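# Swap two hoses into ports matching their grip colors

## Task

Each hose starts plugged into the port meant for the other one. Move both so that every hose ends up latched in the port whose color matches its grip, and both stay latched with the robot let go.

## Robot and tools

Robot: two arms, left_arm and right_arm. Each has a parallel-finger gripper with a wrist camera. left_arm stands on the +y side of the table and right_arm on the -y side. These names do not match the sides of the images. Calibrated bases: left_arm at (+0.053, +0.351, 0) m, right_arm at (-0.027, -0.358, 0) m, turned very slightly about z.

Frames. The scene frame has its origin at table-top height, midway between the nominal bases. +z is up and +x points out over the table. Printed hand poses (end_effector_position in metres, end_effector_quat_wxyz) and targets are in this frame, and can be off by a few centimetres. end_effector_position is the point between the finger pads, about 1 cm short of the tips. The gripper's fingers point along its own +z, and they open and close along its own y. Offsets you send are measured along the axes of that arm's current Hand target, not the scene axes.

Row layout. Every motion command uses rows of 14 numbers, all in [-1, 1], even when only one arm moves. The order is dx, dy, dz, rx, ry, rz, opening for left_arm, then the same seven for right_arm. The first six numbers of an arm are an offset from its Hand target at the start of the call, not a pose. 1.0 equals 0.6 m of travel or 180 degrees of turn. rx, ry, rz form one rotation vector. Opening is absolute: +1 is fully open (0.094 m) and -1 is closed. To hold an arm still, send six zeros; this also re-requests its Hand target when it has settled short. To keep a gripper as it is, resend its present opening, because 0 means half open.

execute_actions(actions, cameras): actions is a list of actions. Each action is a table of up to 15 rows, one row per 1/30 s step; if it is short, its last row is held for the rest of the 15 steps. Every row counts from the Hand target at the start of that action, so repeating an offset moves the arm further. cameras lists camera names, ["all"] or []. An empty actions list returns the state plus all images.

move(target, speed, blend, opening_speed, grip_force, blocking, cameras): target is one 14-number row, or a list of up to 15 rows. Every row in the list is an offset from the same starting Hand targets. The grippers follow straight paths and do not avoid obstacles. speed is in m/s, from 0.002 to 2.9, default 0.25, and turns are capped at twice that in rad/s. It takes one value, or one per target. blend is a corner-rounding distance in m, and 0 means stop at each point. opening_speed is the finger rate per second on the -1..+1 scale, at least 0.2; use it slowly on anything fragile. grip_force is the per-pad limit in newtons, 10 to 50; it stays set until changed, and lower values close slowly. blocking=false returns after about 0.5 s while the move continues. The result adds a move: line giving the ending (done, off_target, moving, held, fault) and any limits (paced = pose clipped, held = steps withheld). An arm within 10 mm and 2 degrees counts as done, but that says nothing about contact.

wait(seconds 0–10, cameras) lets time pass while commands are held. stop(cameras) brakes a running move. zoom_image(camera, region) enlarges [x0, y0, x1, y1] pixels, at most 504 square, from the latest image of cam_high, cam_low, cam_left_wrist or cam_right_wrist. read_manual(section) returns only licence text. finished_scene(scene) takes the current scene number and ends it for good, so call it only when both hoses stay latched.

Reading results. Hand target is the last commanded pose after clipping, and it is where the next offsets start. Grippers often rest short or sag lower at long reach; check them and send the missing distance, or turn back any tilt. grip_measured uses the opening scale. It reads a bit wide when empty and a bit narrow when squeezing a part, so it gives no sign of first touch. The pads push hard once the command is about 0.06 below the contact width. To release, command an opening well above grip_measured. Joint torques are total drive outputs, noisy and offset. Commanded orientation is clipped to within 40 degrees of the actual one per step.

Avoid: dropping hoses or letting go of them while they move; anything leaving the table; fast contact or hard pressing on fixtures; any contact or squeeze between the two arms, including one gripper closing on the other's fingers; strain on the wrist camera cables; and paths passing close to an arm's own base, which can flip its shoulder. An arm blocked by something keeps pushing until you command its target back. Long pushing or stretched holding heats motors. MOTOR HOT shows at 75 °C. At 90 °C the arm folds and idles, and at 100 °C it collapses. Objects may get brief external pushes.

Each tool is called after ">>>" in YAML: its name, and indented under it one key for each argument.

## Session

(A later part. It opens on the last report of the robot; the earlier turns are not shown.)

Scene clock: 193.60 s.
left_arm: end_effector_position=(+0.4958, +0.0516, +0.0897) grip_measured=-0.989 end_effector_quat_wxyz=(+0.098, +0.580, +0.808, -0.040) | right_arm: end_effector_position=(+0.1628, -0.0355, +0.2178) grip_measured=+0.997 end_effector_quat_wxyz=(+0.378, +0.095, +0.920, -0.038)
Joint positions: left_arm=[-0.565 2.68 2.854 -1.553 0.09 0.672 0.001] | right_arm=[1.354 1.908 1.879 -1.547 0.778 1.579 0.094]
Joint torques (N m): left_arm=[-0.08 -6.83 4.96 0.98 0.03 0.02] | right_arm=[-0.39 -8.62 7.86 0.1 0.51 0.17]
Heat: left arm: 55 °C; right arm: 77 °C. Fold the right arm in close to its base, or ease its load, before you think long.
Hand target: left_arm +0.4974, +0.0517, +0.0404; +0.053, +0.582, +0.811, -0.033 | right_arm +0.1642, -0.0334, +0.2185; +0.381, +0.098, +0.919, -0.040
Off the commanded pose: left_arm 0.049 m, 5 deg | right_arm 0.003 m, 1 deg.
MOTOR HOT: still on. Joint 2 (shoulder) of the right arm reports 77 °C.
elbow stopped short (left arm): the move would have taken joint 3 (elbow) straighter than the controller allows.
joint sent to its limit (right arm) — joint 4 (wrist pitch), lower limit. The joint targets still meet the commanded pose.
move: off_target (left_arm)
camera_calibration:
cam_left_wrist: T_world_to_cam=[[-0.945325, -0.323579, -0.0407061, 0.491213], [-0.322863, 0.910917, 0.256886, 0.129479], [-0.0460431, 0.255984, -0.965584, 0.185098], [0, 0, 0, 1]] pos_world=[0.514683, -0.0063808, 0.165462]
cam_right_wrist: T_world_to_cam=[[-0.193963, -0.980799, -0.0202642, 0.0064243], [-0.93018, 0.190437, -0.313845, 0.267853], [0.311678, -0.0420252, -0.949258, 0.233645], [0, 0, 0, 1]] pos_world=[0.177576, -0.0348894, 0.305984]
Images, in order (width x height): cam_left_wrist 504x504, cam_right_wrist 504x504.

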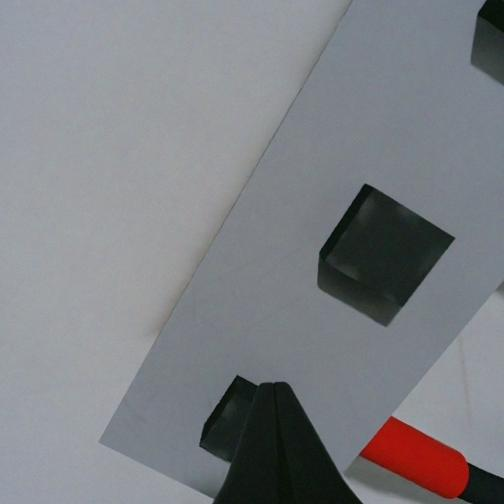

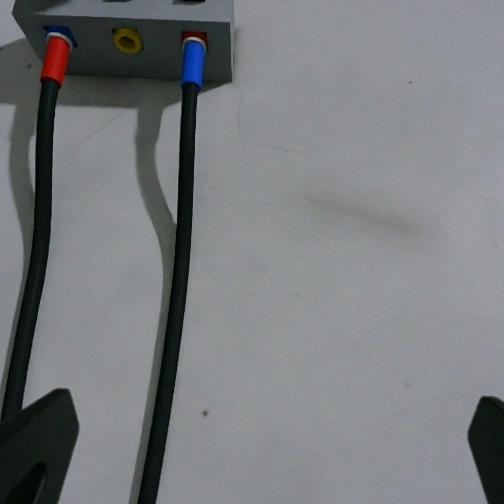

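>>> move:
  target:
    - [-0.007,0.012,-0.116,0,0,0,-1,-0.059,0,0.059,0,-0.083,0,1]
    - [0.007,0.012,0.05,0,0,0,-1,-0.059,0,0.059,0,-0.083,0,1]
  speed: 0.1
  cameras: ["cam_left_wrist","cam_right_wrist"]

>>> zoom_image:
  camera: "cam_right_wrist"
  region: [0, 0, 240, 160]

>>> zoom_image:
  camera: "cam_left_wrist"
  region: [180, 160, 480, 480]

Scene clock: 208.97 s.
left_arm: end_effector_position=(+0.4964, +0.0521, +0.0850) grip_measured=-0.989 end_effector_quat_wxyz=(+0.095, +0.580, +0.808, -0.040) | right_arm: end_effector_position=(+0.2120, -0.0403, +0.2090) grip_measured=+0.997 end_effector_quat_wxyz=(+0.492, +0.085, +0.864, -0.064)
Joint positions: left_arm=[-0.564 2.675 2.824 -1.535 0.09 0.674 0.001] | right_arm=[1.295 1.908 1.702 -1.315 1.037 1.48 0.094]
Joint torques (N m): left_arm=[0.75 -4.55 0.72 1.4 0.04 0.16] | right_arm=[-0.72 -13.15 5.46 0.45 0.59 -0.01]
Heat: left arm: 54 °C; right arm: 72 °C. Fold the right arm in close to its base, or ease its load, before you think long.
Hand target: left_arm +0.5043, +0.0544, +0.0103; +0.053, +0.582, +0.811, -0.033 | right_arm +0.2132, -0.0439, +0.2185; +0.497, +0.092, +0.861, -0.053
Off the commanded pose: left_arm 0.075 m, 5 deg | right_arm 0.010 m, 2 deg.
MOTOR HOT: still on. Joint 2 (shoulder) of the right arm reports 72 °C.
elbow stopped short (left arm): the move would have taken joint 3 (elbow) straighter than the controller allows.
move: off_target (left_arm)
camera_calibration:
cam_left_wrist: T_world_to_cam=[[-0.945779, -0.322677, -0.0371704, 0.49165], [-0.320833, 0.910203, 0.261908, 0.128954], [-0.0506792, 0.259633, -0.964377, 0.182458], [0, 0, 0, 1]] pos_world=[0.515611, -0.00610254, 0.160459]
cam_right_wrist: T_world_to_cam=[[-0.197005, -0.98033, 0.0119428, 0.00492045], [-0.822375, 0.158607, -0.546392, 0.336359], [0.53375, -0.117463, -0.837445, 0.136288], [0, 0, 0, 1]] pos_world=[0.204838, -0.0325162, 0.297859]
Images, in order (width x height): cam_left_wrist 504x504, cam_right_wrist 504x504.

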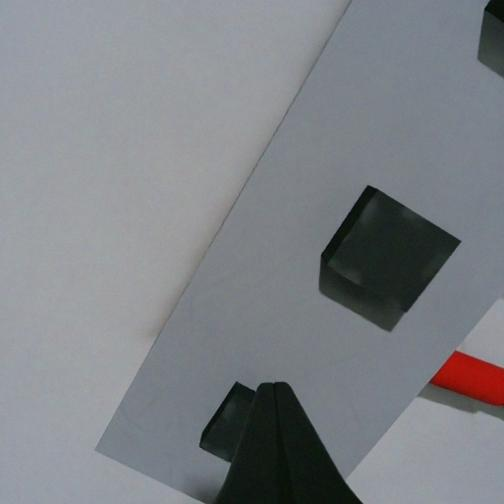

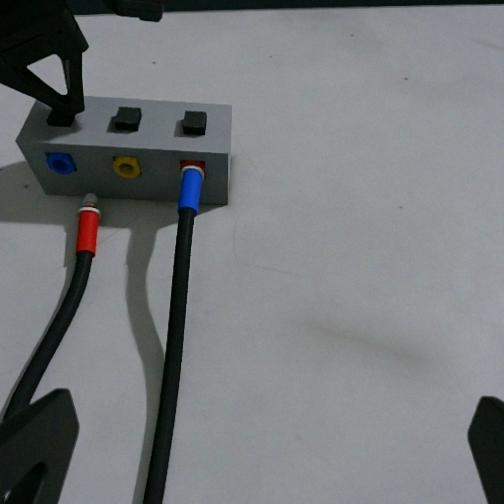

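Scaled by 2.100.

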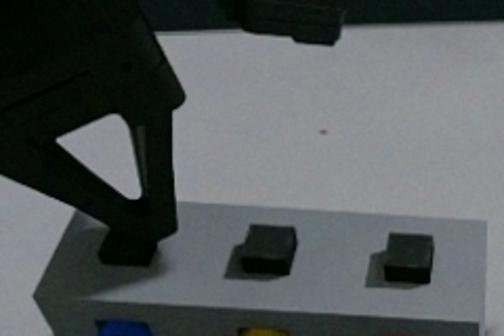

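Scaled by 1.575.

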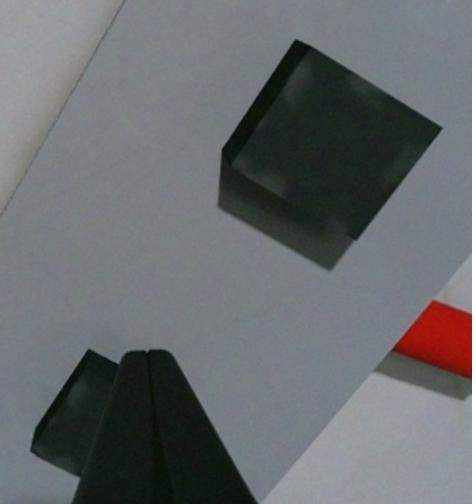

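>>> move:
  target:
    - [0.02,0,-0.233,0,0,0,-1,0,0,0,0,0,0,-1]
    - [0.2875,-0.068,-0.376,-0.1029,-0.114,-0.3137,-1,-0.1105,0.097,0.453,-0.2365,0.2391,-0.338,-1]
  cameras: ["all"]

Scene clock: 227.67 s.
left_arm: end_effector_position=(+0.3999, +0.2244, +0.2055) grip_measured=-0.989 end_effector_quat_wxyz=(+0.242, +0.113, +0.963, -0.033) | right_arm: end_effector_position=(+0.4835, -0.0483, +0.1419) grip_measured=-0.992 end_effector_quat_wxyz=(+0.253, -0.471, +0.844, +0.045)
Joint positions: left_arm=[-0.378 1.513 1.46 -1.027 -0.06 -0.129 0.001] | right_arm=[0.503 2.621 2.843 -1.279 -0.082 -0.476 0]
Joint torques (N m): left_arm=[0.65 -8.91 6.97 1.46 -0.11 -0.09] | right_arm=[-0.29 -14.23 8.44 1.3 -0.14 -0.02]
Heat: left arm: 54 °C; right arm: 73 °C. Fold the right arm in close to its base, or ease its load, before you think long.
Hand target: left_arm +0.4004, +0.2295, +0.2123; +0.257, +0.103, +0.960, -0.027 | right_arm +0.4879, -0.0434, +0.1399; +0.075, -0.498, +0.863, +0.044
Off the commanded pose: left_arm 0.009 m, 2 deg | right_arm 0.007 m, 21 deg.
MOTOR HOT: still on. Joint 2 (shoulder) of the right arm reports 73 °C.
elbow stopped short (right arm): the move would have taken joint 3 (elbow) straighter than the controller allows.
move: off_target (right_arm)
camera_calibration:
cam_left_wrist: T_world_to_cam=[[-0.236736, -0.971448, 0.0156596, 0.311613], [-0.971286, 0.236242, -0.0281682, 0.380614], [0.0236645, -0.0218784, -0.999481, 0.289768], [0, 0, 0, 1]] pos_world=[0.436597, 0.219138, 0.295459]
cam_right_wrist: T_world_to_cam=[[0.822647, -0.550532, 0.142008, -0.439336], [-0.551566, -0.833372, -0.0355897, 0.272945], [0.137939, -0.0490492, -0.989225, 0.150525], [0, 0, 0, 1]] pos_world=[0.491202, -0.00702085, 0.221006]

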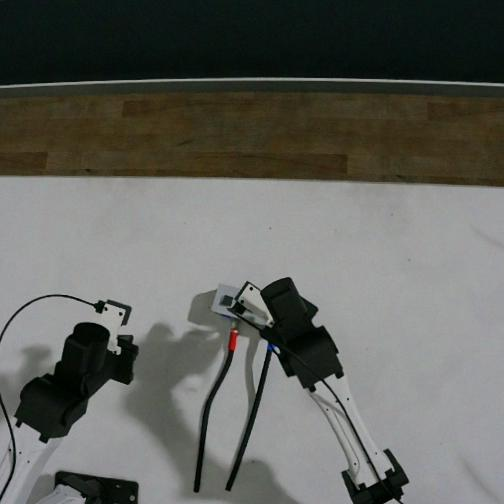

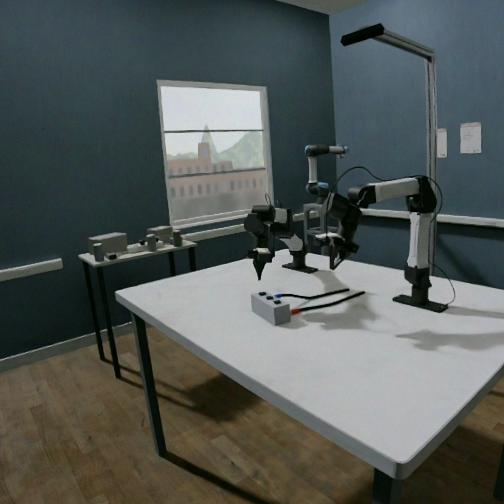

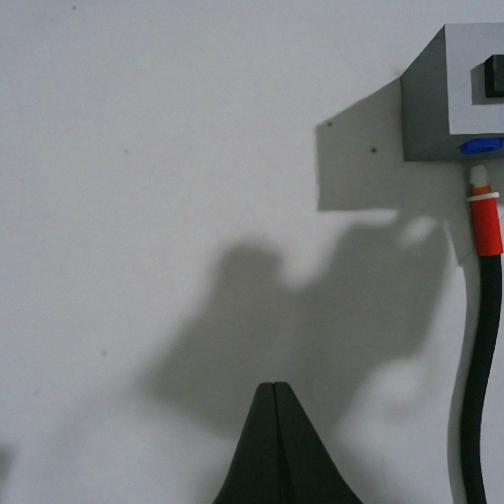

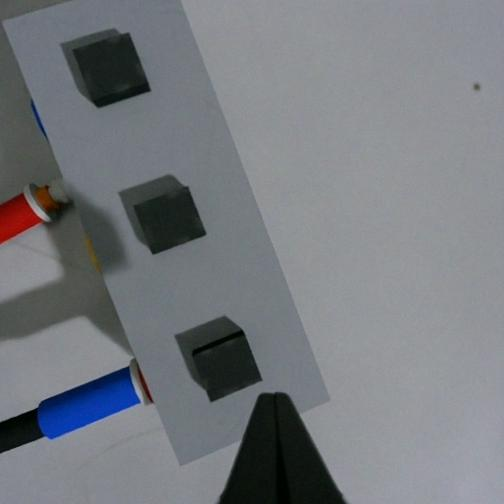

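>>> move:
  target: [0,0,0,0,0,0,-1,0.014,0.007,0.074,0,0,0,-1]
  speed: 0.12
  cameras: ["cam_right_wrist"]

Scene clock: 232.93 s.
left_arm: end_effector_position=(+0.3999, +0.2244, +0.2055) grip_measured=-0.989 end_effector_quat_wxyz=(+0.242, +0.113, +0.963, -0.033) | right_arm: end_effector_position=(+0.4834, -0.0463, +0.0998) grip_measured=-0.992 end_effector_quat_wxyz=(+0.218, -0.477, +0.850, +0.045)
Joint positions: left_arm=[-0.378 1.513 1.46 -1.027 -0.06 -0.129 0.001] | right_arm=[0.506 2.694 2.843 -1.278 -0.082 -0.479 0]
Joint torques (N m): left_arm=[0.62 -8.9 6.98 1.45 -0.12 -0.09] | right_arm=[-0.02 -14.41 8.51 1.06 -0.12 -0.02]
Heat: left arm: 53 °C; right arm: 74 °C. Fold the right arm in close to its base, or ease its load, before you think long.
Hand target: left_arm +0.4004, +0.2295, +0.2123; +0.257, +0.103, +0.960, -0.027 | right_arm +0.4839, -0.0418, +0.0946; +0.075, -0.499, +0.862, +0.044
Off the commanded pose: left_arm 0.009 m, 2 deg | right_arm 0.007 m, 17 deg.
MOTOR HOT: still on. Joint 2 (shoulder) of the right arm reports 74 °C.
elbow stopped short (right arm): the move would have taken joint 3 (elbow) straighter than the controller allows.
move: off_target (right_arm)
camera_calibration:
cam_right_wrist: T_world_to_cam=[[0.833505, -0.541173, 0.111365, -0.433838], [-0.547043, -0.836607, 0.028863, 0.264253], [0.0775485, -0.0849787, -0.99336, 0.136903], [0, 0, 0, 1]] pos_world=[0.495548, -0.00207151, 0.176681]
Images, in order (width x height): cam_right_wrist 504x504.

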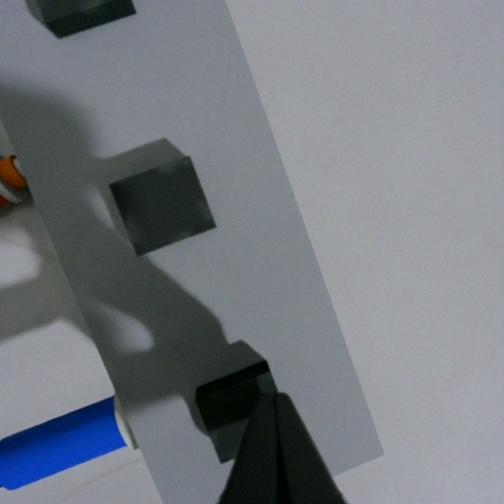

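>>> move:
  target: [0,0,0,0,0,0,-1,0.025,0.003,0.142,0,0,0,-1]
  speed: 0.12
  cameras: ["cam_right_wrist"]

Scene clock: 236.77 s.
left_arm: end_effector_position=(+0.3999, +0.2244, +0.2055) grip_measured=-0.989 end_effector_quat_wxyz=(+0.242, +0.113, +0.963, -0.033) | right_arm: end_effector_position=(+0.4901, -0.0414, +0.0908) grip_measured=-0.992 end_effector_quat_wxyz=(+0.226, -0.480, +0.846, +0.046)
Joint positions: left_arm=[-0.378 1.513 1.46 -1.027 -0.06 -0.129 0.001] | right_arm=[0.506 2.739 2.887 -1.262 -0.087 -0.488 0]
Joint torques (N m): left_arm=[0.65 -8.9 6.99 1.46 -0.11 -0.09] | right_arm=[0.21 -6.5 3.34 1.11 -0.06 -0.03]
Heat: left arm: 53 °C; right arm: 74 °C. Fold the right arm in close to its base, or ease its load, before you think long.
Hand target: left_arm +0.4004, +0.2295, +0.2123; +0.257, +0.103, +0.960, -0.027 | right_arm +0.4824, -0.0409, +0.0083; +0.075, -0.498, +0.863, +0.044
Off the commanded pose: left_arm 0.009 m, 2 deg | right_arm 0.083 m, 18 deg.
MOTOR HOT: still on. Joint 2 (shoulder) of the right arm reports 74 °C.
elbow stopped short (right arm): the move would have taken joint 3 (elbow) straighter than the controller allows.
elbow read too straight (right arm): the controller reads joint 3 (elbow) straighter than it allows; while it does, the hand can move without a command.
move: off_target (right_arm)
camera_calibration:
cam_right_wrist: T_world_to_cam=[[0.837316, -0.533793, 0.118182, -0.438013], [-0.538909, -0.842248, 0.0139684, 0.269456], [0.0920821, -0.0753853, -0.992894, 0.121144], [0, 0, 0, 1]] pos_world=[0.500812, 0.00227244, 0.168284]
Images, in order (width x height): cam_right_wrist 504x504.

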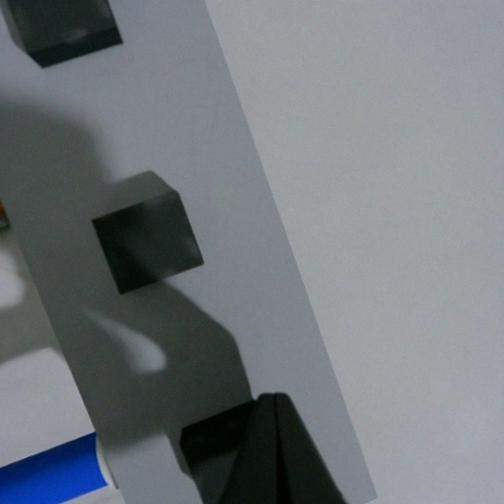

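>>> move:
  target: [0,0,0,0,0,0,-1,-0.021,0.0025,-0.178,0.0383,-0.11,0.1049,-1]
  cameras: ["cam_right_wrist"]

Scene clock: 244.50 s.
left_arm: end_effector_position=(+0.3999, +0.2244, +0.2055) grip_measured=-0.989 end_effector_quat_wxyz=(+0.242, +0.113, +0.963, -0.033) | right_arm: end_effector_position=(+0.4788, -0.0484, +0.0960) grip_measured=-0.992 end_effector_quat_wxyz=(+0.225, -0.333, +0.912, +0.085)
Joint positions: left_arm=[-0.378 1.513 1.46 -1.027 -0.06 -0.129 0.001] | right_arm=[0.505 2.489 2.416 -1.02 -0.087 -0.156 0]
Joint torques (N m): left_arm=[0.62 -8.88 6.98 1.46 -0.11 -0.09] | right_arm=[0.09 -19.38 6.05 1.26 -0.03 0.15]
Heat: left arm: 52 °C; right arm: 72 °C.
Hand target: left_arm +0.4004, +0.2295, +0.2123; +0.257, +0.103, +0.960, -0.027 | right_arm +0.4780, -0.0454, +0.1155; +0.243, -0.331, +0.908, +0.088
Off the commanded pose: left_arm 0.009 m, 2 deg | right_arm 0.020 m, 2 deg.
MOTOR HOT: cleared for the motors of the right arm.
move: off_target (right_arm)
camera_calibration:
cam_right_wrist: T_world_to_cam=[[0.647971, -0.761247, -0.0252328, -0.339451], [-0.761659, -0.647475, -0.0255335, 0.377227], [0.00309972, 0.0357637, -0.999355, 0.175337], [0, 0, 0, 1]] pos_world=[0.506729, -0.0204317, 0.176291]
Images, in order (width x height): cam_right_wrist 504x504.

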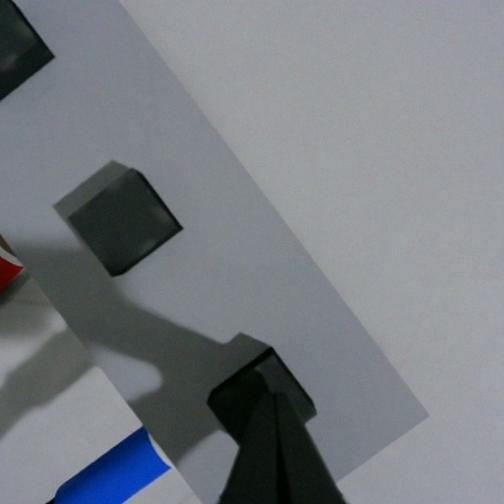

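>>> move:
  target: [0,0,0,0,0,0,-1,0.0925,0,0.11,0,0,0,-1]
  speed: 0.12
  cameras: ["cam_right_wrist"]

Scene clock: 249.67 s.
left_arm: end_effector_position=(+0.3999, +0.2244, +0.2055) grip_measured=-0.989 end_effector_quat_wxyz=(+0.242, +0.113, +0.963, -0.033) | right_arm: end_effector_position=(+0.4842, -0.0446, +0.0941) grip_measured=-0.992 end_effector_quat_wxyz=(+0.316, -0.328, +0.884, +0.102)
Joint positions: left_arm=[-0.378 1.513 1.46 -1.027 -0.06 -0.129 0.001] | right_arm=[0.505 2.29 1.952 -0.562 -0.091 -0.156 0]
Joint torques (N m): left_arm=[0.64 -8.9 6.98 1.46 -0.11 -0.09] | right_arm=[-0.29 -9.06 3.88 1 -0.02 0.11]
Heat: left arm: 52 °C; right arm: 73 °C.
Hand target: left_arm +0.4004, +0.2295, +0.2123; +0.257, +0.103, +0.960, -0.027 | right_arm +0.4664, -0.0551, +0.0305; +0.243, -0.331, +0.908, +0.089
Off the commanded pose: left_arm 0.009 m, 2 deg | right_arm 0.067 m, 9 deg.
move: off_target (right_arm)
camera_calibration:
cam_right_wrist: T_world_to_cam=[[0.650897, -0.759129, 0.00746161, -0.34449], [-0.740304, -0.636871, -0.21528, 0.391727], [0.168177, 0.134601, -0.976524, 0.0956308], [0, 0, 0, 1]] pos_world=[0.498142, -0.024905, 0.180287]
Images, in order (width x height): cam_right_wrist 504x504.

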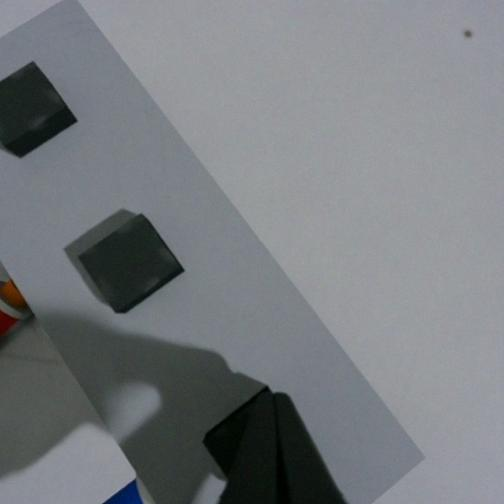

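>>> move:
  target: [0,0,0,0,0,0,-1,0.056,0,0.064,0,0.11,0,-1]
  speed: 0.12
  cameras: ["cam_right_wrist"]

Scene clock: 253.97 s.
left_arm: end_effector_position=(+0.3999, +0.2244, +0.2055) grip_measured=-0.989 end_effector_quat_wxyz=(+0.242, +0.113, +0.963, -0.033) | right_arm: end_effector_position=(+0.4881, -0.0420, +0.0891) grip_measured=-0.992 end_effector_quat_wxyz=(+0.219, -0.335, +0.914, +0.069)
Joint positions: left_arm=[-0.378 1.513 1.46 -1.027 -0.06 -0.129 0.001] | right_arm=[0.516 2.641 2.686 -1.156 -0.054 -0.156 0]
Joint torques (N m): left_arm=[0.62 -8.9 6.98 1.46 -0.11 -0.09] | right_arm=[-0.01 -5 2.29 0.29 0.21 0.02]
Heat: left arm: 52 °C; right arm: 71 °C.
Hand target: left_arm +0.4004, +0.2295, +0.2123; +0.257, +0.103, +0.960, -0.027 | right_arm +0.4589, -0.0615, -0.0194; +0.083, -0.341, +0.936, +0.030
Off the commanded pose: left_arm 0.009 m, 2 deg | right_arm 0.114 m, 16 deg.
move: off_target (right_arm)
camera_calibration:
cam_right_wrist: T_world_to_cam=[[0.644935, -0.764237, 0.000910863, -0.341784], [-0.764231, -0.644934, -0.00319578, 0.387715], [0.00302978, 0.00136496, -0.999994, 0.166852], [0, 0, 0, 1]] pos_world=[0.516227, -0.0113806, 0.168402]
Images, in order (width x height): cam_right_wrist 504x504.

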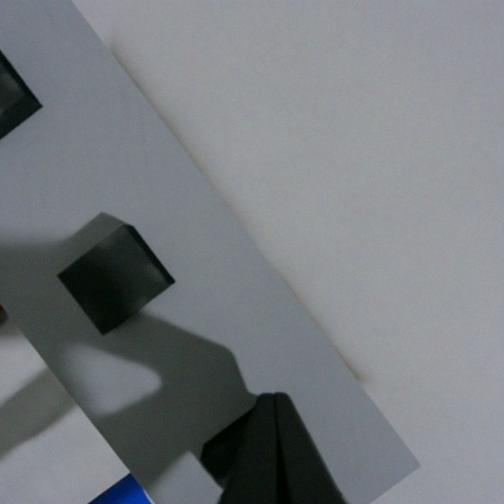

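>>> wait:
  seconds: 0.1
  cameras: ["cam_high","cam_left_wrist"]

>>> zoom_image:
  camera: "cam_high"
  region: [180, 270, 330, 400]

Scene clock: 257.80 s.
left_arm: end_effector_position=(+0.3999, +0.2244, +0.2055) grip_measured=-0.989 end_effector_quat_wxyz=(+0.242, +0.113, +0.963, -0.033) | right_arm: end_effector_position=(+0.4881, -0.0420, +0.0891) grip_measured=-0.992 end_effector_quat_wxyz=(+0.219, -0.335, +0.914, +0.069)
Joint positions: left_arm=[-0.378 1.513 1.46 -1.027 -0.06 -0.129 0.001] | right_arm=[0.516 2.641 2.686 -1.156 -0.054 -0.156 0]
Joint torques (N m): left_arm=[0.62 -8.92 6.98 1.46 -0.12 -0.09] | right_arm=[-0.01 -4.97 2.33 0.29 0.2 0.01]
Heat: left arm: 52 °C; right arm: 70 °C.
Hand target: left_arm +0.4004, +0.2295, +0.2123; +0.257, +0.103, +0.960, -0.027 | right_arm +0.4589, -0.0615, -0.0194; +0.083, -0.341, +0.936, +0.030
Tool commands: left_gripper/opening=-1.0 right_gripper/opening=-1.0
Off the commanded pose: left_arm 0.009 m, 2 deg | right_arm 0.114 m, 16 deg.
wait: 0.10 s; at rest from the start
camera_calibration:
cam_left_wrist: T_world_to_cam=[[-0.23643, -0.97152, 0.0157855, 0.311458], [-0.971363, 0.235935, -0.0280948, 0.380694], [0.0235703, -0.0219759, -0.999481, 0.289831], [0, 0, 0, 1]] pos_world=[0.436598, 0.219139, 0.295459]
Images, in order (width x height): cam_high 504x504, cam_left_wrist 504x504.

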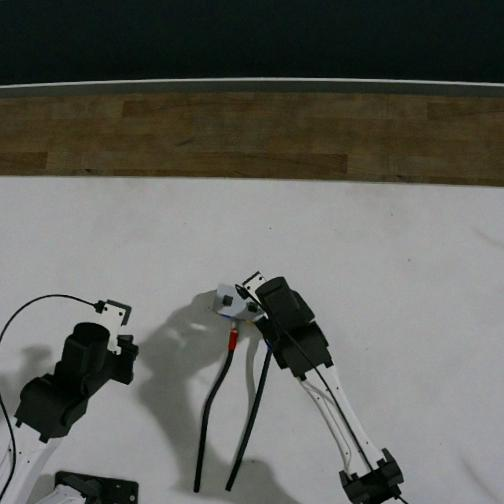

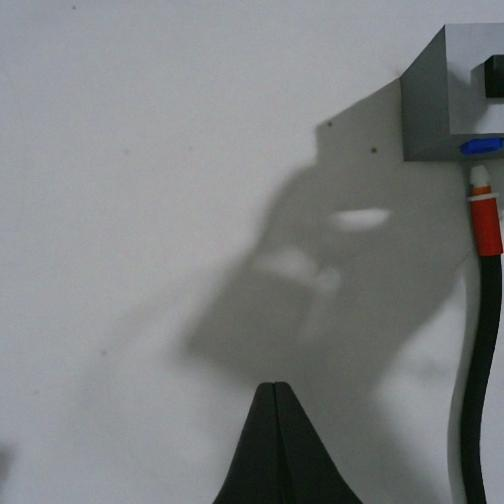

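Scaled by 3.360.

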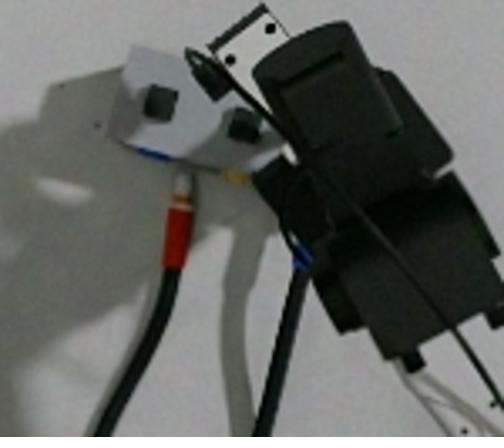

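>>> move:
  target: [0,0,0,0,0,0,-1,0.0116,0,0.066,0,0,0,-1]
  speed: 0.12
  cameras: ["cam_right_wrist"]

Scene clock: 265.07 s.
left_arm: end_effector_position=(+0.3999, +0.2244, +0.2055) grip_measured=-0.989 end_effector_quat_wxyz=(+0.242, +0.113, +0.963, -0.033) | right_arm: end_effector_position=(+0.4876, -0.0424, +0.0830) grip_measured=-0.992 end_effector_quat_wxyz=(+0.230, -0.335, +0.911, +0.070)
Joint positions: left_arm=[-0.378 1.513 1.46 -1.027 -0.06 -0.129 0.001] | right_arm=[0.516 2.549 2.474 -1.013 -0.054 -0.156 0]
Joint torques (N m): left_arm=[0.64 -8.9 6.98 1.45 -0.11 -0.08] | right_arm=[-0.01 -1.72 -0.72 0.71 0.2 0]
Heat: left arm: 51 °C; right arm: 67 °C.
Hand target: left_arm +0.4004, +0.2295, +0.2123; +0.257, +0.103, +0.960, -0.027 | right_arm +0.4591, -0.0615, -0.0597; +0.084, -0.341, +0.936, +0.030
Off the commanded pose: left_arm 0.009 m, 2 deg | right_arm 0.147 m, 18 deg.
move: off_target (right_arm)
camera_calibration:
cam_right_wrist: T_world_to_cam=[[0.644779, -0.764353, 0.00500659, -0.341973], [-0.764019, -0.644668, -0.0260394, 0.388759], [0.0231309, 0.0129645, -0.999648, 0.151421], [0, 0, 0, 1]] pos_world=[0.514013, -0.0127308, 0.163203]
Images, in order (width x height): cam_right_wrist 504x504.

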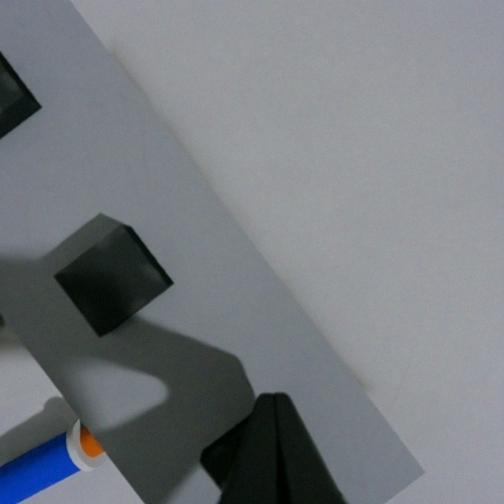

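>>> move:
  target:
    - [0,0,0,0,0,0,-1,-0.096,-0.006,-0.322,0,0,0,-1]
    - [0.041,-0.334,-0.024,0,0,0,1,0.418,-0.055,-0.514,0,-0.167,0,-1]
  cameras: ["cam_high","cam_left_wrist"]

Scene clock: 278.17 s.
left_arm: end_effector_position=(+0.3248, +0.0405, +0.2108) grip_measured=+0.997 end_effector_quat_wxyz=(+0.251, +0.111, +0.961, -0.034) | right_arm: end_effector_position=(+0.2539, -0.2807, +0.2052) grip_measured=-0.992 end_effector_quat_wxyz=(+0.333, -0.320, +0.880, +0.112)
Joint positions: left_arm=[-0.991 1.77 1.765 -1.173 -0.337 -0.694 0.094] | right_arm=[0.01 1.102 1.053 -0.911 -0.407 -0.539 0]
Joint torques (N m): left_arm=[0.36 -7.17 9.94 1.04 -0.32 -0.1] | right_arm=[-0.66 -3.1 6.3 1.18 -0.28 -0.03]
Heat: left arm: 51 °C; right arm: 63 °C.
Hand target: left_arm +0.3300, +0.0398, +0.2125; +0.257, +0.103, +0.960, -0.027 | right_arm +0.2495, -0.2806, +0.1995; +0.323, -0.322, +0.882, +0.118
Off the commanded pose: left_arm 0.005 m, 1 deg | right_arm 0.007 m, 1 deg.
elbow stopped short (right arm): the move would have taken joint 3 (elbow) straighter than the controller allows.
move: done
camera_calibration:
cam_left_wrist: T_world_to_cam=[[-0.23314, -0.972284, 0.0176169, 0.113597], [-0.971611, 0.232152, -0.0455845, 0.355165], [0.0402312, -0.0277443, -0.998805, 0.287508], [0, 0, 0, 1]] pos_world=[0.359999, 0.0359725, 0.301353]
Images, in order (width x height): cam_high 504x504, cam_left_wrist 504x504.

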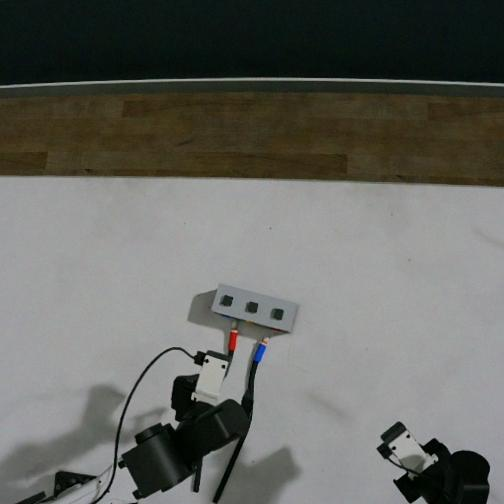

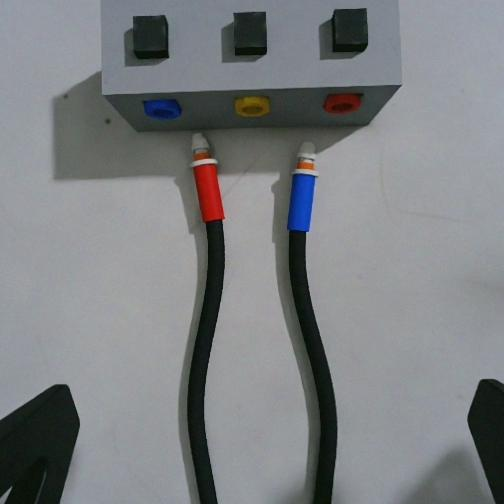

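>>> move:
  target: [0.004,-0.0705,0.272,0.0327,-0.1664,0.0322,0,0,0,0,0,0,0,-1]
  cameras: ["cam_left_wrist"]

Scene clock: 291.10 s.
left_arm: end_effector_position=(+0.3948, -0.0240, +0.0794) grip_measured=+0.003 end_effector_quat_wxyz=(+0.490, +0.154, +0.851, -0.105) | right_arm: end_effector_position=(+0.2539, -0.2807, +0.2052) grip_measured=-0.992 end_effector_quat_wxyz=(+0.333, -0.320, +0.880, +0.112)
Joint positions: left_arm=[-1.004 1.936 1.052 0.273 -0.524 -0.369 0.047] | right_arm=[0.01 1.102 1.053 -0.911 -0.407 -0.539 0]
Joint torques (N m): left_arm=[0.8 -7.97 6.48 2.02 -0.28 0.14] | right_arm=[-0.68 -3.11 6.32 1.18 -0.29 -0.03]
Heat: left arm: 51 °C; right arm: 59 °C.
Hand target: left_arm +0.3985, -0.0185, +0.0699; +0.492, +0.153, +0.852, -0.089 | right_arm +0.2495, -0.2806, +0.1995; +0.323, -0.322, +0.882, +0.118
Off the commanded pose: left_arm 0.012 m, 2 deg | right_arm 0.007 m, 1 deg.
move: off_target (left_arm)
camera_calibration:
cam_left_wrist: T_world_to_cam=[[-0.370754, -0.928164, 0.0324604, 0.123762], [-0.781146, 0.292742, -0.551465, 0.398662], [0.502347, -0.229814, -0.833566, -0.0487035], [0, 0, 0, 1]] pos_world=[0.381764, -0.0130268, 0.175233]
Images, in order (width x height): cam_left_wrist 504x504.

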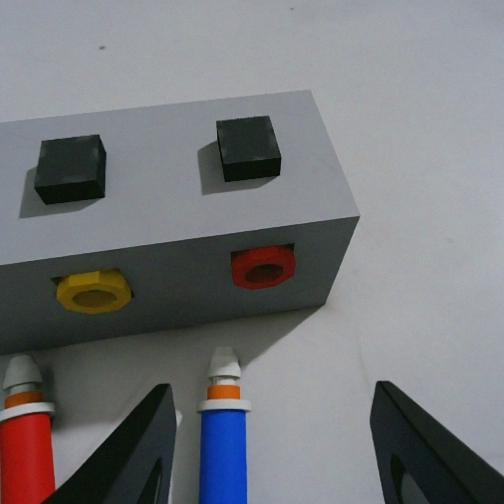

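>>> move:
  target:
    - [0.0955,0.017,0.048,0,0,0,0,0,0,0,0,0,0,-1]
    - [0.0955,0.017,0.048,0,0,0,-1,0,0,0,0,0,0,-1]
  speed: 0.12
  cameras: ["cam_left_wrist"]

Scene clock: 298.57 s.
left_arm: end_effector_position=(+0.3985, -0.0133, +0.0186) grip_measured=-0.678 end_effector_quat_wxyz=(+0.498, +0.148, +0.848, -0.101) | right_arm: end_effector_position=(+0.2539, -0.2807, +0.2052) grip_measured=-0.992 end_effector_quat_wxyz=(+0.333, -0.320, +0.880, +0.112)
Joint positions: left_arm=[-0.987 2.095 0.953 0.549 -0.529 -0.356 0.015] | right_arm=[0.01 1.102 1.053 -0.911 -0.407 -0.539 0]
Joint torques (N m): left_arm=[0.75 -8.18 5.26 1.94 -0.1 0.13] | right_arm=[-0.66 -3.11 6.31 1.18 -0.29 -0.03]
Heat: left arm: 52 °C; right arm: 57 °C.
Hand target: left_arm +0.3986, -0.0077, +0.0059; +0.492, +0.153, +0.852, -0.089 | right_arm +0.2495, -0.2806, +0.1995; +0.323, -0.322, +0.882, +0.118
Off the commanded pose: left_arm 0.014 m, 2 deg | right_arm 0.007 m, 1 deg.
move: off_target (left_arm); target 2's new opening was sent with left_arm's hand 0.014 m and 2 deg from that target
camera_calibration:
cam_left_wrist: T_world_to_cam=[[-0.358088, -0.933221, 0.029523, 0.13191], [-0.775982, 0.279871, -0.565265, 0.362837], [0.519254, -0.225324, -0.824381, -0.105696], [0, 0, 0, 1]] pos_world=[0.383674, -0.00226236, 0.114071]
Images, in order (width x height): cam_left_wrist 504x504.

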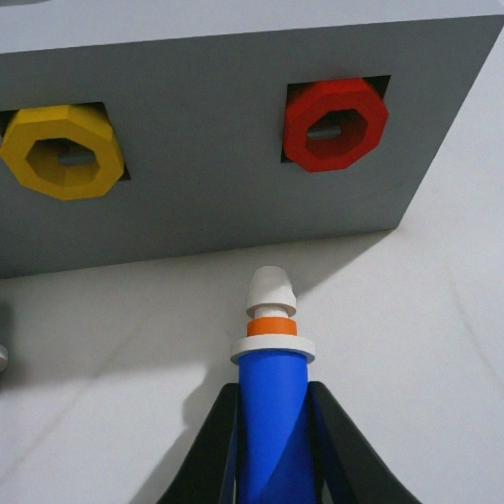

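>>> move:
  target:
    - [-0.1,-0.012,-0.094,0,0,0,-1,0,0,0,0,0,0,-1]
    - [-0.0805,0.142,-0.107,-0.0414,0,-0.0239,-1,0,0,0,0,0,0,-1]
    - [-0.037,0.148,-0.062,-0.0414,0,-0.0239,-1,0,0,0,0,0,0,-1]
  speed: 0.15
  blend: [0.02,0.01,0]
  cameras: ["cam_left_wrist","cam_high"]

Scene clock: 315.70 s.
left_arm: end_effector_position=(+0.4078, +0.0829, +0.0459) grip_measured=-0.678 end_effector_quat_wxyz=(+0.495, +0.086, +0.863, -0.052) | right_arm: end_effector_position=(+0.2539, -0.2807, +0.2052) grip_measured=-0.992 end_effector_quat_wxyz=(+0.333, -0.320, +0.880, +0.112)
Joint positions: left_arm=[-0.852 1.841 0.745 0.464 -0.548 -0.369 0.015] | right_arm=[0.01 1.102 1.053 -0.911 -0.407 -0.539 0]
Joint torques (N m): left_arm=[0.7 -7.13 6.09 2.05 -0.06 0.15] | right_arm=[-0.66 -3.11 6.32 1.19 -0.29 -0.03]
Heat: left arm: 52 °C; right arm: 54 °C.
Hand target: left_arm +0.4098, +0.0830, +0.0436; +0.497, +0.089, +0.862, -0.052 | right_arm +0.2495, -0.2806, +0.1995; +0.323, -0.322, +0.882, +0.118
Off the commanded pose: left_arm 0.003 m, 0 deg | right_arm 0.007 m, 1 deg.
move: done
camera_calibration:
cam_left_wrist: T_world_to_cam=[[-0.207021, -0.978293, 0.00921043, 0.167309], [-0.821279, 0.168663, -0.545026, 0.385368], [0.531641, -0.120396, -0.838369, -0.0793838], [0, 0, 0, 1]] pos_world=[0.393335, 0.089122, 0.141942]
Images, in order (width x height): cam_high 504x504, cam_left_wrist 504x504.

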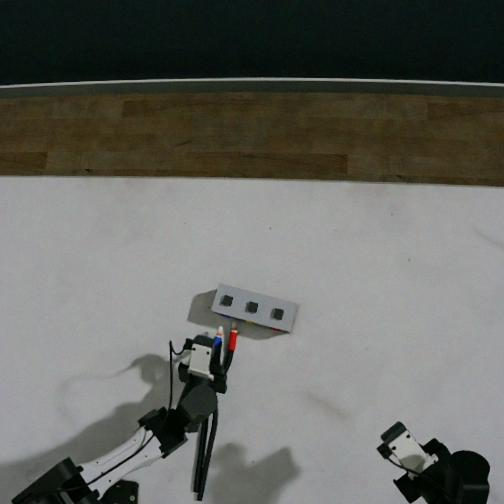

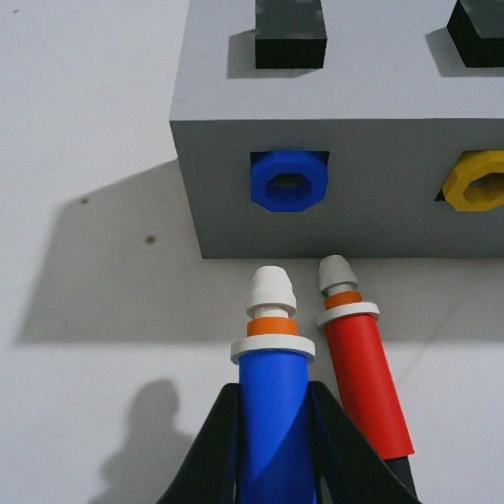

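>>> move:
  target: [-0.023,-0.01,0.0213,0,0,0,-1,0,0,0,0,0,0,-1]
  speed: 0.1
  cameras: ["cam_left_wrist"]

Scene clock: 324.00 s.
left_arm: end_effector_position=(+0.4215, +0.0778, +0.0492) grip_measured=-0.678 end_effector_quat_wxyz=(+0.497, +0.084, +0.862, -0.049) | right_arm: end_effector_position=(+0.2539, -0.2807, +0.2052) grip_measured=-0.992 end_effector_quat_wxyz=(+0.333, -0.320, +0.880, +0.112)
Joint positions: left_arm=[-0.834 1.873 0.804 0.444 -0.541 -0.357 0.015] | right_arm=[0.01 1.102 1.053 -0.911 -0.407 -0.539 0]
Joint torques (N m): left_arm=[0.7 -7.23 8.43 1.87 0.01 0.15] | right_arm=[-0.66 -3.11 6.31 1.18 -0.29 -0.03]
Heat: left arm: 52 °C; right arm: 53 °C.
Hand target: left_arm +0.4261, +0.0734, +0.0491; +0.497, +0.089, +0.862, -0.052 | right_arm +0.2495, -0.2806, +0.1995; +0.323, -0.322, +0.882, +0.118
Off the commanded pose: left_arm 0.006 m, 1 deg | right_arm 0.007 m, 1 deg.
move: done
camera_calibration:
cam_left_wrist: T_world_to_cam=[[-0.200991, -0.979573, 0.00630842, 0.16279], [-0.819926, 0.164704, -0.548265, 0.399177], [0.536026, -0.115369, -0.836281, -0.0869353], [0, 0, 0, 1]] pos_world=[0.406614, 0.0836889, 0.145125]
Images, in order (width x height): cam_left_wrist 504x504.

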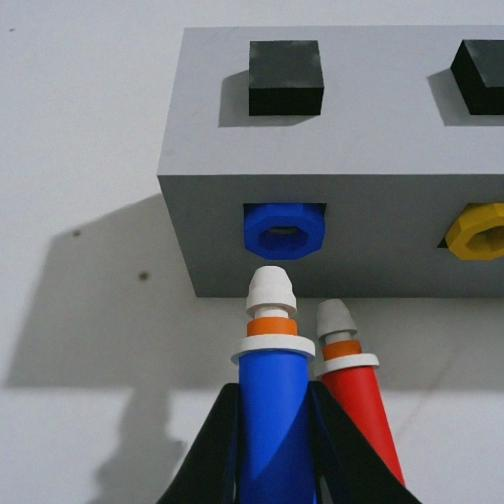

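>>> move:
  target: [-0.0065,-0.009,0.006,0,0,0,-1,0,0,0,0,0,0,-1]
  speed: 0.1
  cameras: ["cam_left_wrist"]

Scene clock: 330.93 s.
left_arm: end_effector_position=(+0.4260, +0.0728, +0.0503) grip_measured=-0.678 end_effector_quat_wxyz=(+0.496, +0.085, +0.863, -0.049) | right_arm: end_effector_position=(+0.2539, -0.2807, +0.2052) grip_measured=-0.992 end_effector_quat_wxyz=(+0.333, -0.320, +0.880, +0.112)
Joint positions: left_arm=[-0.834 1.889 0.836 0.425 -0.541 -0.356 0.015] | right_arm=[0.01 1.102 1.053 -0.911 -0.407 -0.539 0]
Joint torques (N m): left_arm=[0.35 -7.38 8.65 1.87 -0.02 0.11] | right_arm=[-0.68 -3.12 6.32 1.18 -0.28 -0.02]
Heat: left arm: 51 °C; right arm: 53 °C.
Hand target: left_arm +0.4300, +0.0671, +0.0507; +0.497, +0.089, +0.862, -0.052 | right_arm +0.2495, -0.2806, +0.1995; +0.323, -0.322, +0.882, +0.118
Off the commanded pose: left_arm 0.007 m, 1 deg | right_arm 0.007 m, 1 deg.
move: done
camera_calibration:
cam_left_wrist: T_world_to_cam=[[-0.20148, -0.979482, 0.00453047, 0.159081], [-0.820899, 0.166333, -0.546314, 0.40449], [0.534351, -0.11379, -0.837568, -0.0883821], [0, 0, 0, 1]] pos_world=[0.411324, 0.0784796, 0.146232]
Images, in order (width x height): cam_left_wrist 504x504.

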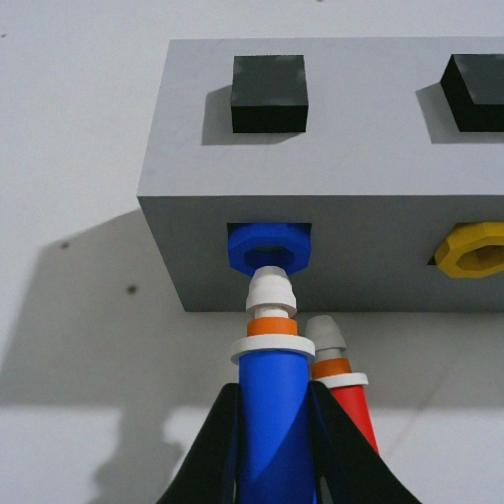

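>>> move:
  target: [-0.036,0.0015,0.066,0,0,0,-1,0,0,0,0,0,0,-1]
  speed: 0.08
  cameras: ["cam_left_wrist"]

Scene clock: 335.10 s.
left_arm: end_effector_position=(+0.4347, +0.0679, +0.0217) grip_measured=-0.678 end_effector_quat_wxyz=(+0.446, +0.124, +0.886, -0.026) | right_arm: end_effector_position=(+0.2539, -0.2807, +0.2052) grip_measured=-0.992 end_effector_quat_wxyz=(+0.333, -0.320, +0.880, +0.112)
Joint positions: left_arm=[-0.806 1.973 0.937 0.294 -0.474 -0.316 0.015] | right_arm=[0.01 1.102 1.053 -0.911 -0.407 -0.539 0]
Joint torques (N m): left_arm=[3.78 -7.73 12.34 2.82 -0.14 0.18] | right_arm=[-0.68 -3.12 6.3 1.18 -0.29 -0.03]
Heat: left arm: 51 °C; right arm: 52 °C.
Hand target: left_arm +0.4744, +0.0589, +0.0495; +0.497, +0.089, +0.862, -0.052 | right_arm +0.2495, -0.2806, +0.1995; +0.323, -0.322, +0.882, +0.118
Off the commanded pose: left_arm 0.049 m, 8 deg | right_arm 0.007 m, 1 deg.
move: off_target (left_arm)
camera_calibration:
cam_left_wrist: T_world_to_cam=[[-0.248658, -0.966881, -0.0575338, 0.177252], [-0.862153, 0.248013, -0.441795, 0.406892], [0.441432, -0.0602528, -0.895269, -0.0794287], [0, 0, 0, 1]] pos_world=[0.42994, 0.0656815, 0.11885]
Images, in order (width x height): cam_left_wrist 504x504.

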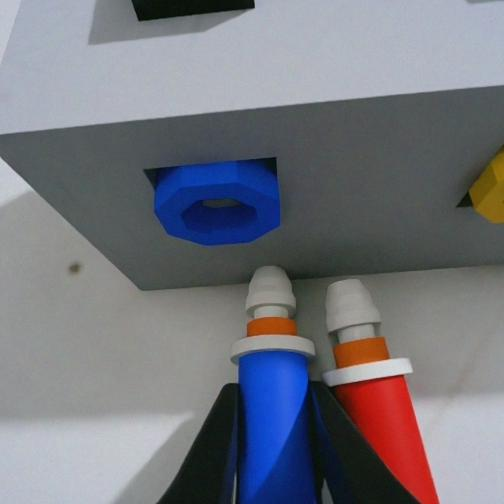

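>>> move:
  target:
    - [0.05,-0.0055,-0.087,0,0,0,-1,0,0,0,0,0,0,-1]
    - [0.03,-0.0055,-0.101,0,0,0,-1,0,0,0,0,0,0,-1]
  speed: 0.12
  cameras: ["cam_left_wrist"]

Scene clock: 350.97 s.
left_arm: end_effector_position=(+0.4098, +0.0693, +0.0463) grip_measured=-0.678 end_effector_quat_wxyz=(+0.480, +0.104, +0.870, -0.046) | right_arm: end_effector_position=(+0.2539, -0.2807, +0.2052) grip_measured=-0.992 end_effector_quat_wxyz=(+0.333, -0.320, +0.880, +0.112)
Joint positions: left_arm=[-0.865 1.86 0.82 0.367 -0.536 -0.363 0.015] | right_arm=[0.01 1.102 1.053 -0.911 -0.407 -0.539 0]
Joint torques (N m): left_arm=[0.05 -11.58 7.36 1.81 -0.34 -0.09] | right_arm=[-0.65 -3.12 6.32 1.18 -0.29 -0.04]
Heat: left arm: 51 °C; right arm: 51 °C.
Hand target: left_arm +0.4136, +0.0681, +0.0645; +0.497, +0.089, +0.862, -0.052 | right_arm +0.2495, -0.2806, +0.1995; +0.323, -0.322, +0.882, +0.118
Off the commanded pose: left_arm 0.018 m, 3 deg | right_arm 0.007 m, 1 deg.
move: off_target (left_arm)
camera_calibration:
cam_left_wrist: T_world_to_cam=[[-0.231725, -0.97267, -0.0147135, 0.165279], [-0.832903, 0.206196, -0.513571, 0.390158], [0.502569, -0.106752, -0.857921, -0.0698895], [0, 0, 0, 1]] pos_world=[0.398387, 0.0728523, 0.142846]
Images, in order (width x height): cam_left_wrist 504x504.

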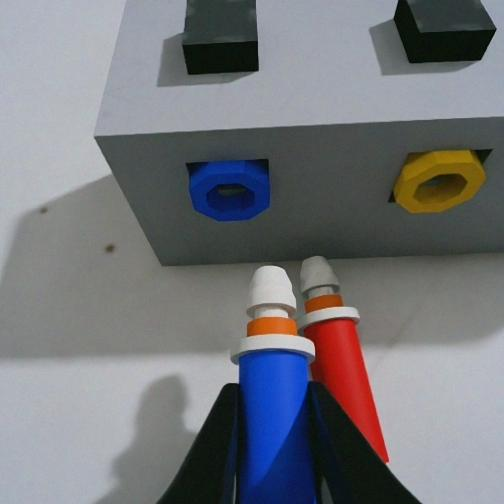

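>>> move:
  target:
    - [-0.055,0.01,-0.035,0,0,0,-1,0,0,0,0,0,0,-1]
    - [-0.012,0.01,-0.007,0,0,0,-1,0,0,0,0,0,0,-1]
  speed: 0.12
  cameras: ["cam_left_wrist"]

Scene clock: 357.17 s.
left_arm: end_effector_position=(+0.4112, +0.0714, +0.0743) grip_measured=-0.678 end_effector_quat_wxyz=(+0.492, +0.095, +0.863, -0.056) | right_arm: end_effector_position=(+0.2539, -0.2807, +0.2052) grip_measured=-0.992 end_effector_quat_wxyz=(+0.333, -0.320, +0.880, +0.112)
Joint positions: left_arm=[-0.86 1.78 0.827 0.319 -0.536 -0.363 0.015] | right_arm=[0.01 1.102 1.053 -0.911 -0.407 -0.539 0]
Joint torques (N m): left_arm=[0.75 -7.19 6.69 2.06 -0.22 0.03] | right_arm=[-0.68 -3.15 6.31 1.18 -0.29 -0.03]
Heat: left arm: 52 °C; right arm: 51 °C.
Hand target: left_arm +0.4148, +0.0740, +0.0727; +0.497, +0.089, +0.862, -0.052 | right_arm +0.2495, -0.2806, +0.1995; +0.323, -0.322, +0.882, +0.118
Off the commanded pose: left_arm 0.005 m, 1 deg | right_arm 0.007 m, 1 deg.
move: done
camera_calibration:
cam_left_wrist: T_world_to_cam=[[-0.226213, -0.974042, 0.00835778, 0.164131], [-0.820788, 0.185987, -0.540107, 0.403714], [0.524533, -0.129039, -0.841555, -0.0550356], [0, 0, 0, 1]] pos_world=[0.39736, 0.0776834, 0.170362]
Images, in order (width x height): cam_left_wrist 504x504.

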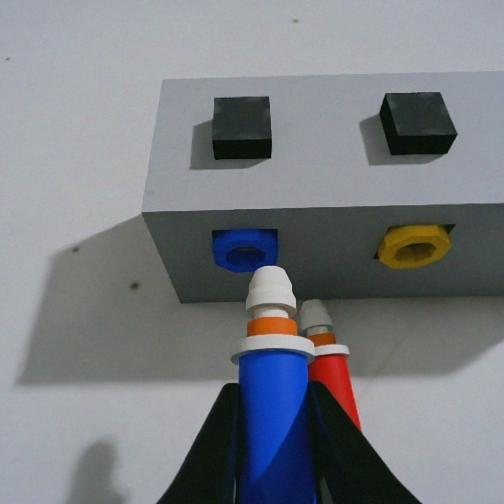

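>>> move:
  target: [0.013,0.0133,0.0075,-0.0048,0,-0.0028,-1,0,0,0,0,0,0,-1]
  speed: 0.1
  cameras: ["cam_left_wrist"]

Scene clock: 365.60 s.
left_arm: end_effector_position=(+0.4134, +0.0784, +0.0666) grip_measured=-0.678 end_effector_quat_wxyz=(+0.493, +0.089, +0.864, -0.053) | right_arm: end_effector_position=(+0.2539, -0.2807, +0.2052) grip_measured=-0.992 end_effector_quat_wxyz=(+0.333, -0.320, +0.880, +0.112)
Joint positions: left_arm=[-0.846 1.794 0.802 0.36 -0.536 -0.363 0.015] | right_arm=[0.01 1.102 1.053 -0.911 -0.407 -0.539 0]
Joint torques (N m): left_arm=[0.66 -6.94 6.37 2.05 -0.25 0] | right_arm=[-0.68 -3.12 6.31 1.18 -0.29 -0.03]
Heat: left arm: 52 °C; right arm: 50 °C.
Hand target: left_arm +0.4163, +0.0818, +0.0636; +0.497, +0.082, +0.862, -0.047 | right_arm +0.2495, -0.2806, +0.1995; +0.323, -0.322, +0.882, +0.118
Off the commanded pose: left_arm 0.005 m, 1 deg | right_arm 0.007 m, 1 deg.
move: done
camera_calibration:
cam_left_wrist: T_world_to_cam=[[-0.212419, -0.97713, 0.00970321, 0.165957], [-0.822539, 0.173434, -0.541618, 0.401903], [0.527548, -0.123031, -0.840569, -0.0635415], [0, 0, 0, 1]] pos_world=[0.399355, 0.0846405, 0.162656]
Images, in order (width x height): cam_left_wrist 504x504.

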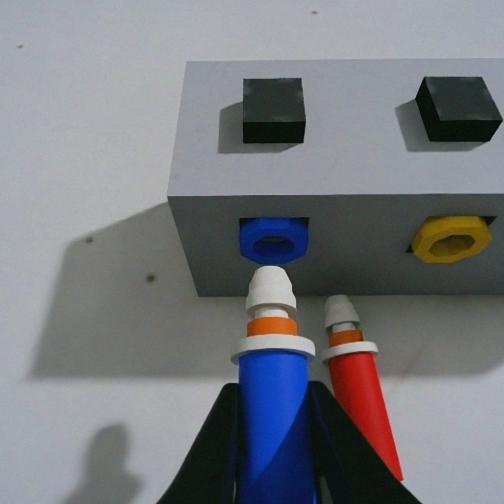

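>>> move:
  target: [-0.006,-0.001,0.0125,0,0,0,-1,0,0,0,0,0,0,-1]
  speed: 0.1
  cameras: ["cam_left_wrist"]

>>> zoom_image:
  camera: "cam_left_wrist"
  region: [190, 200, 350, 360]

Scene clock: 370.40 s.
left_arm: end_effector_position=(+0.4165, +0.0838, +0.0577) grip_measured=-0.678 end_effector_quat_wxyz=(+0.487, +0.086, +0.868, -0.044) | right_arm: end_effector_position=(+0.2539, -0.2807, +0.2052) grip_measured=-0.992 end_effector_quat_wxyz=(+0.333, -0.320, +0.880, +0.112)
Joint positions: left_arm=[-0.832 1.817 0.802 0.363 -0.536 -0.363 0.015] | right_arm=[0.01 1.102 1.053 -0.911 -0.407 -0.539 0]
Joint torques (N m): left_arm=[0.69 -7.01 8.79 2.04 -0.14 0.1] | right_arm=[-0.68 -3.11 6.31 1.18 -0.29 -0.03]
Heat: left arm: 51 °C; right arm: 50 °C.
Hand target: left_arm +0.4244, +0.0796, +0.0631; +0.497, +0.082, +0.862, -0.048 | right_arm +0.2495, -0.2806, +0.1995; +0.323, -0.322, +0.882, +0.118
Off the commanded pose: left_arm 0.010 m, 1 deg | right_arm 0.007 m, 1 deg.
move: done
camera_calibration:
cam_left_wrist: T_world_to_cam=[[-0.199323, -0.979932, -0.00178218, 0.167371], [-0.831791, 0.170151, -0.528368, 0.402055], [0.518068, -0.103834, -0.849014, -0.0691755], [0, 0, 0, 1]] pos_world=[0.403624, 0.0884188, 0.154]
Images, in order (width x height): cam_left_wrist 504x504.

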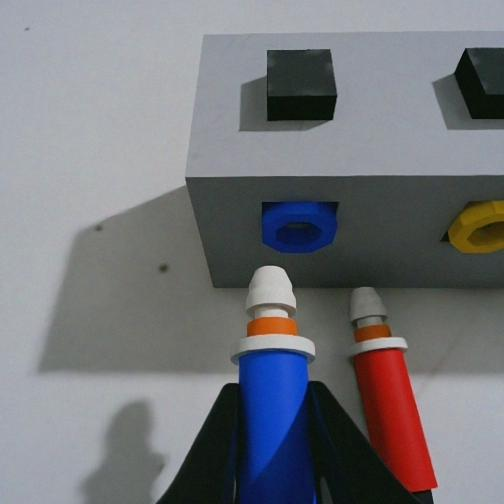

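Scaled by 3.150.

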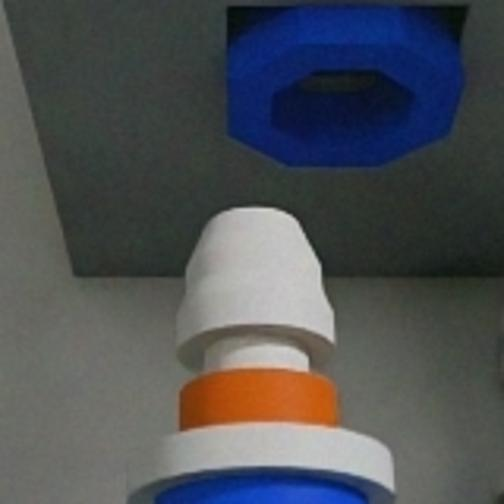

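>>> move:
  target: [-0.012,-0.0145,-0.001,0,0,0,-1,0,0,0,0,0,0,-1]
  speed: 0.1
  cameras: ["cam_left_wrist"]

Scene clock: 378.63 s.
left_arm: end_effector_position=(+0.4219, +0.0747, +0.0668) grip_measured=-0.678 end_effector_quat_wxyz=(+0.492, +0.086, +0.865, -0.050) | right_arm: end_effector_position=(+0.2539, -0.2807, +0.2052) grip_measured=-0.992 end_effector_quat_wxyz=(+0.333, -0.320, +0.880, +0.112)
Joint positions: left_arm=[-0.837 1.822 0.846 0.339 -0.536 -0.363 0.015] | right_arm=[0.01 1.102 1.053 -0.911 -0.407 -0.539 0]
Joint torques (N m): left_arm=[-0.17 -7.19 9.02 1.86 -0.26 -0.02] | right_arm=[-0.66 -3.1 6.31 1.18 -0.3 -0.03]
Heat: left arm: 51 °C; right arm: 50 °C.
Hand target: left_arm +0.4258, +0.0706, +0.0695; +0.497, +0.081, +0.862, -0.048 | right_arm +0.2495, -0.2806, +0.1995; +0.323, -0.322, +0.882, +0.118
Off the commanded pose: left_arm 0.006 m, 1 deg | right_arm 0.007 m, 1 deg.
move: done
camera_calibration:
cam_left_wrist: T_world_to_cam=[[-0.203873, -0.978976, 0.00654676, 0.160945], [-0.825917, 0.1684, -0.538054, 0.41125], [0.525639, -0.115102, -0.842885, -0.0679244], [0, 0, 0, 1]] pos_world=[0.408174, 0.0804887, 0.162968]
Images, in order (width x height): cam_left_wrist 504x504.

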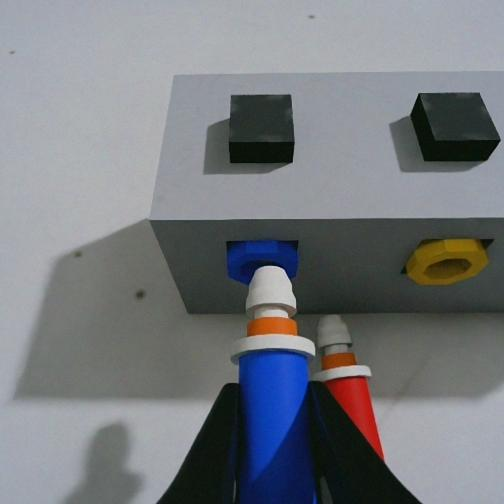

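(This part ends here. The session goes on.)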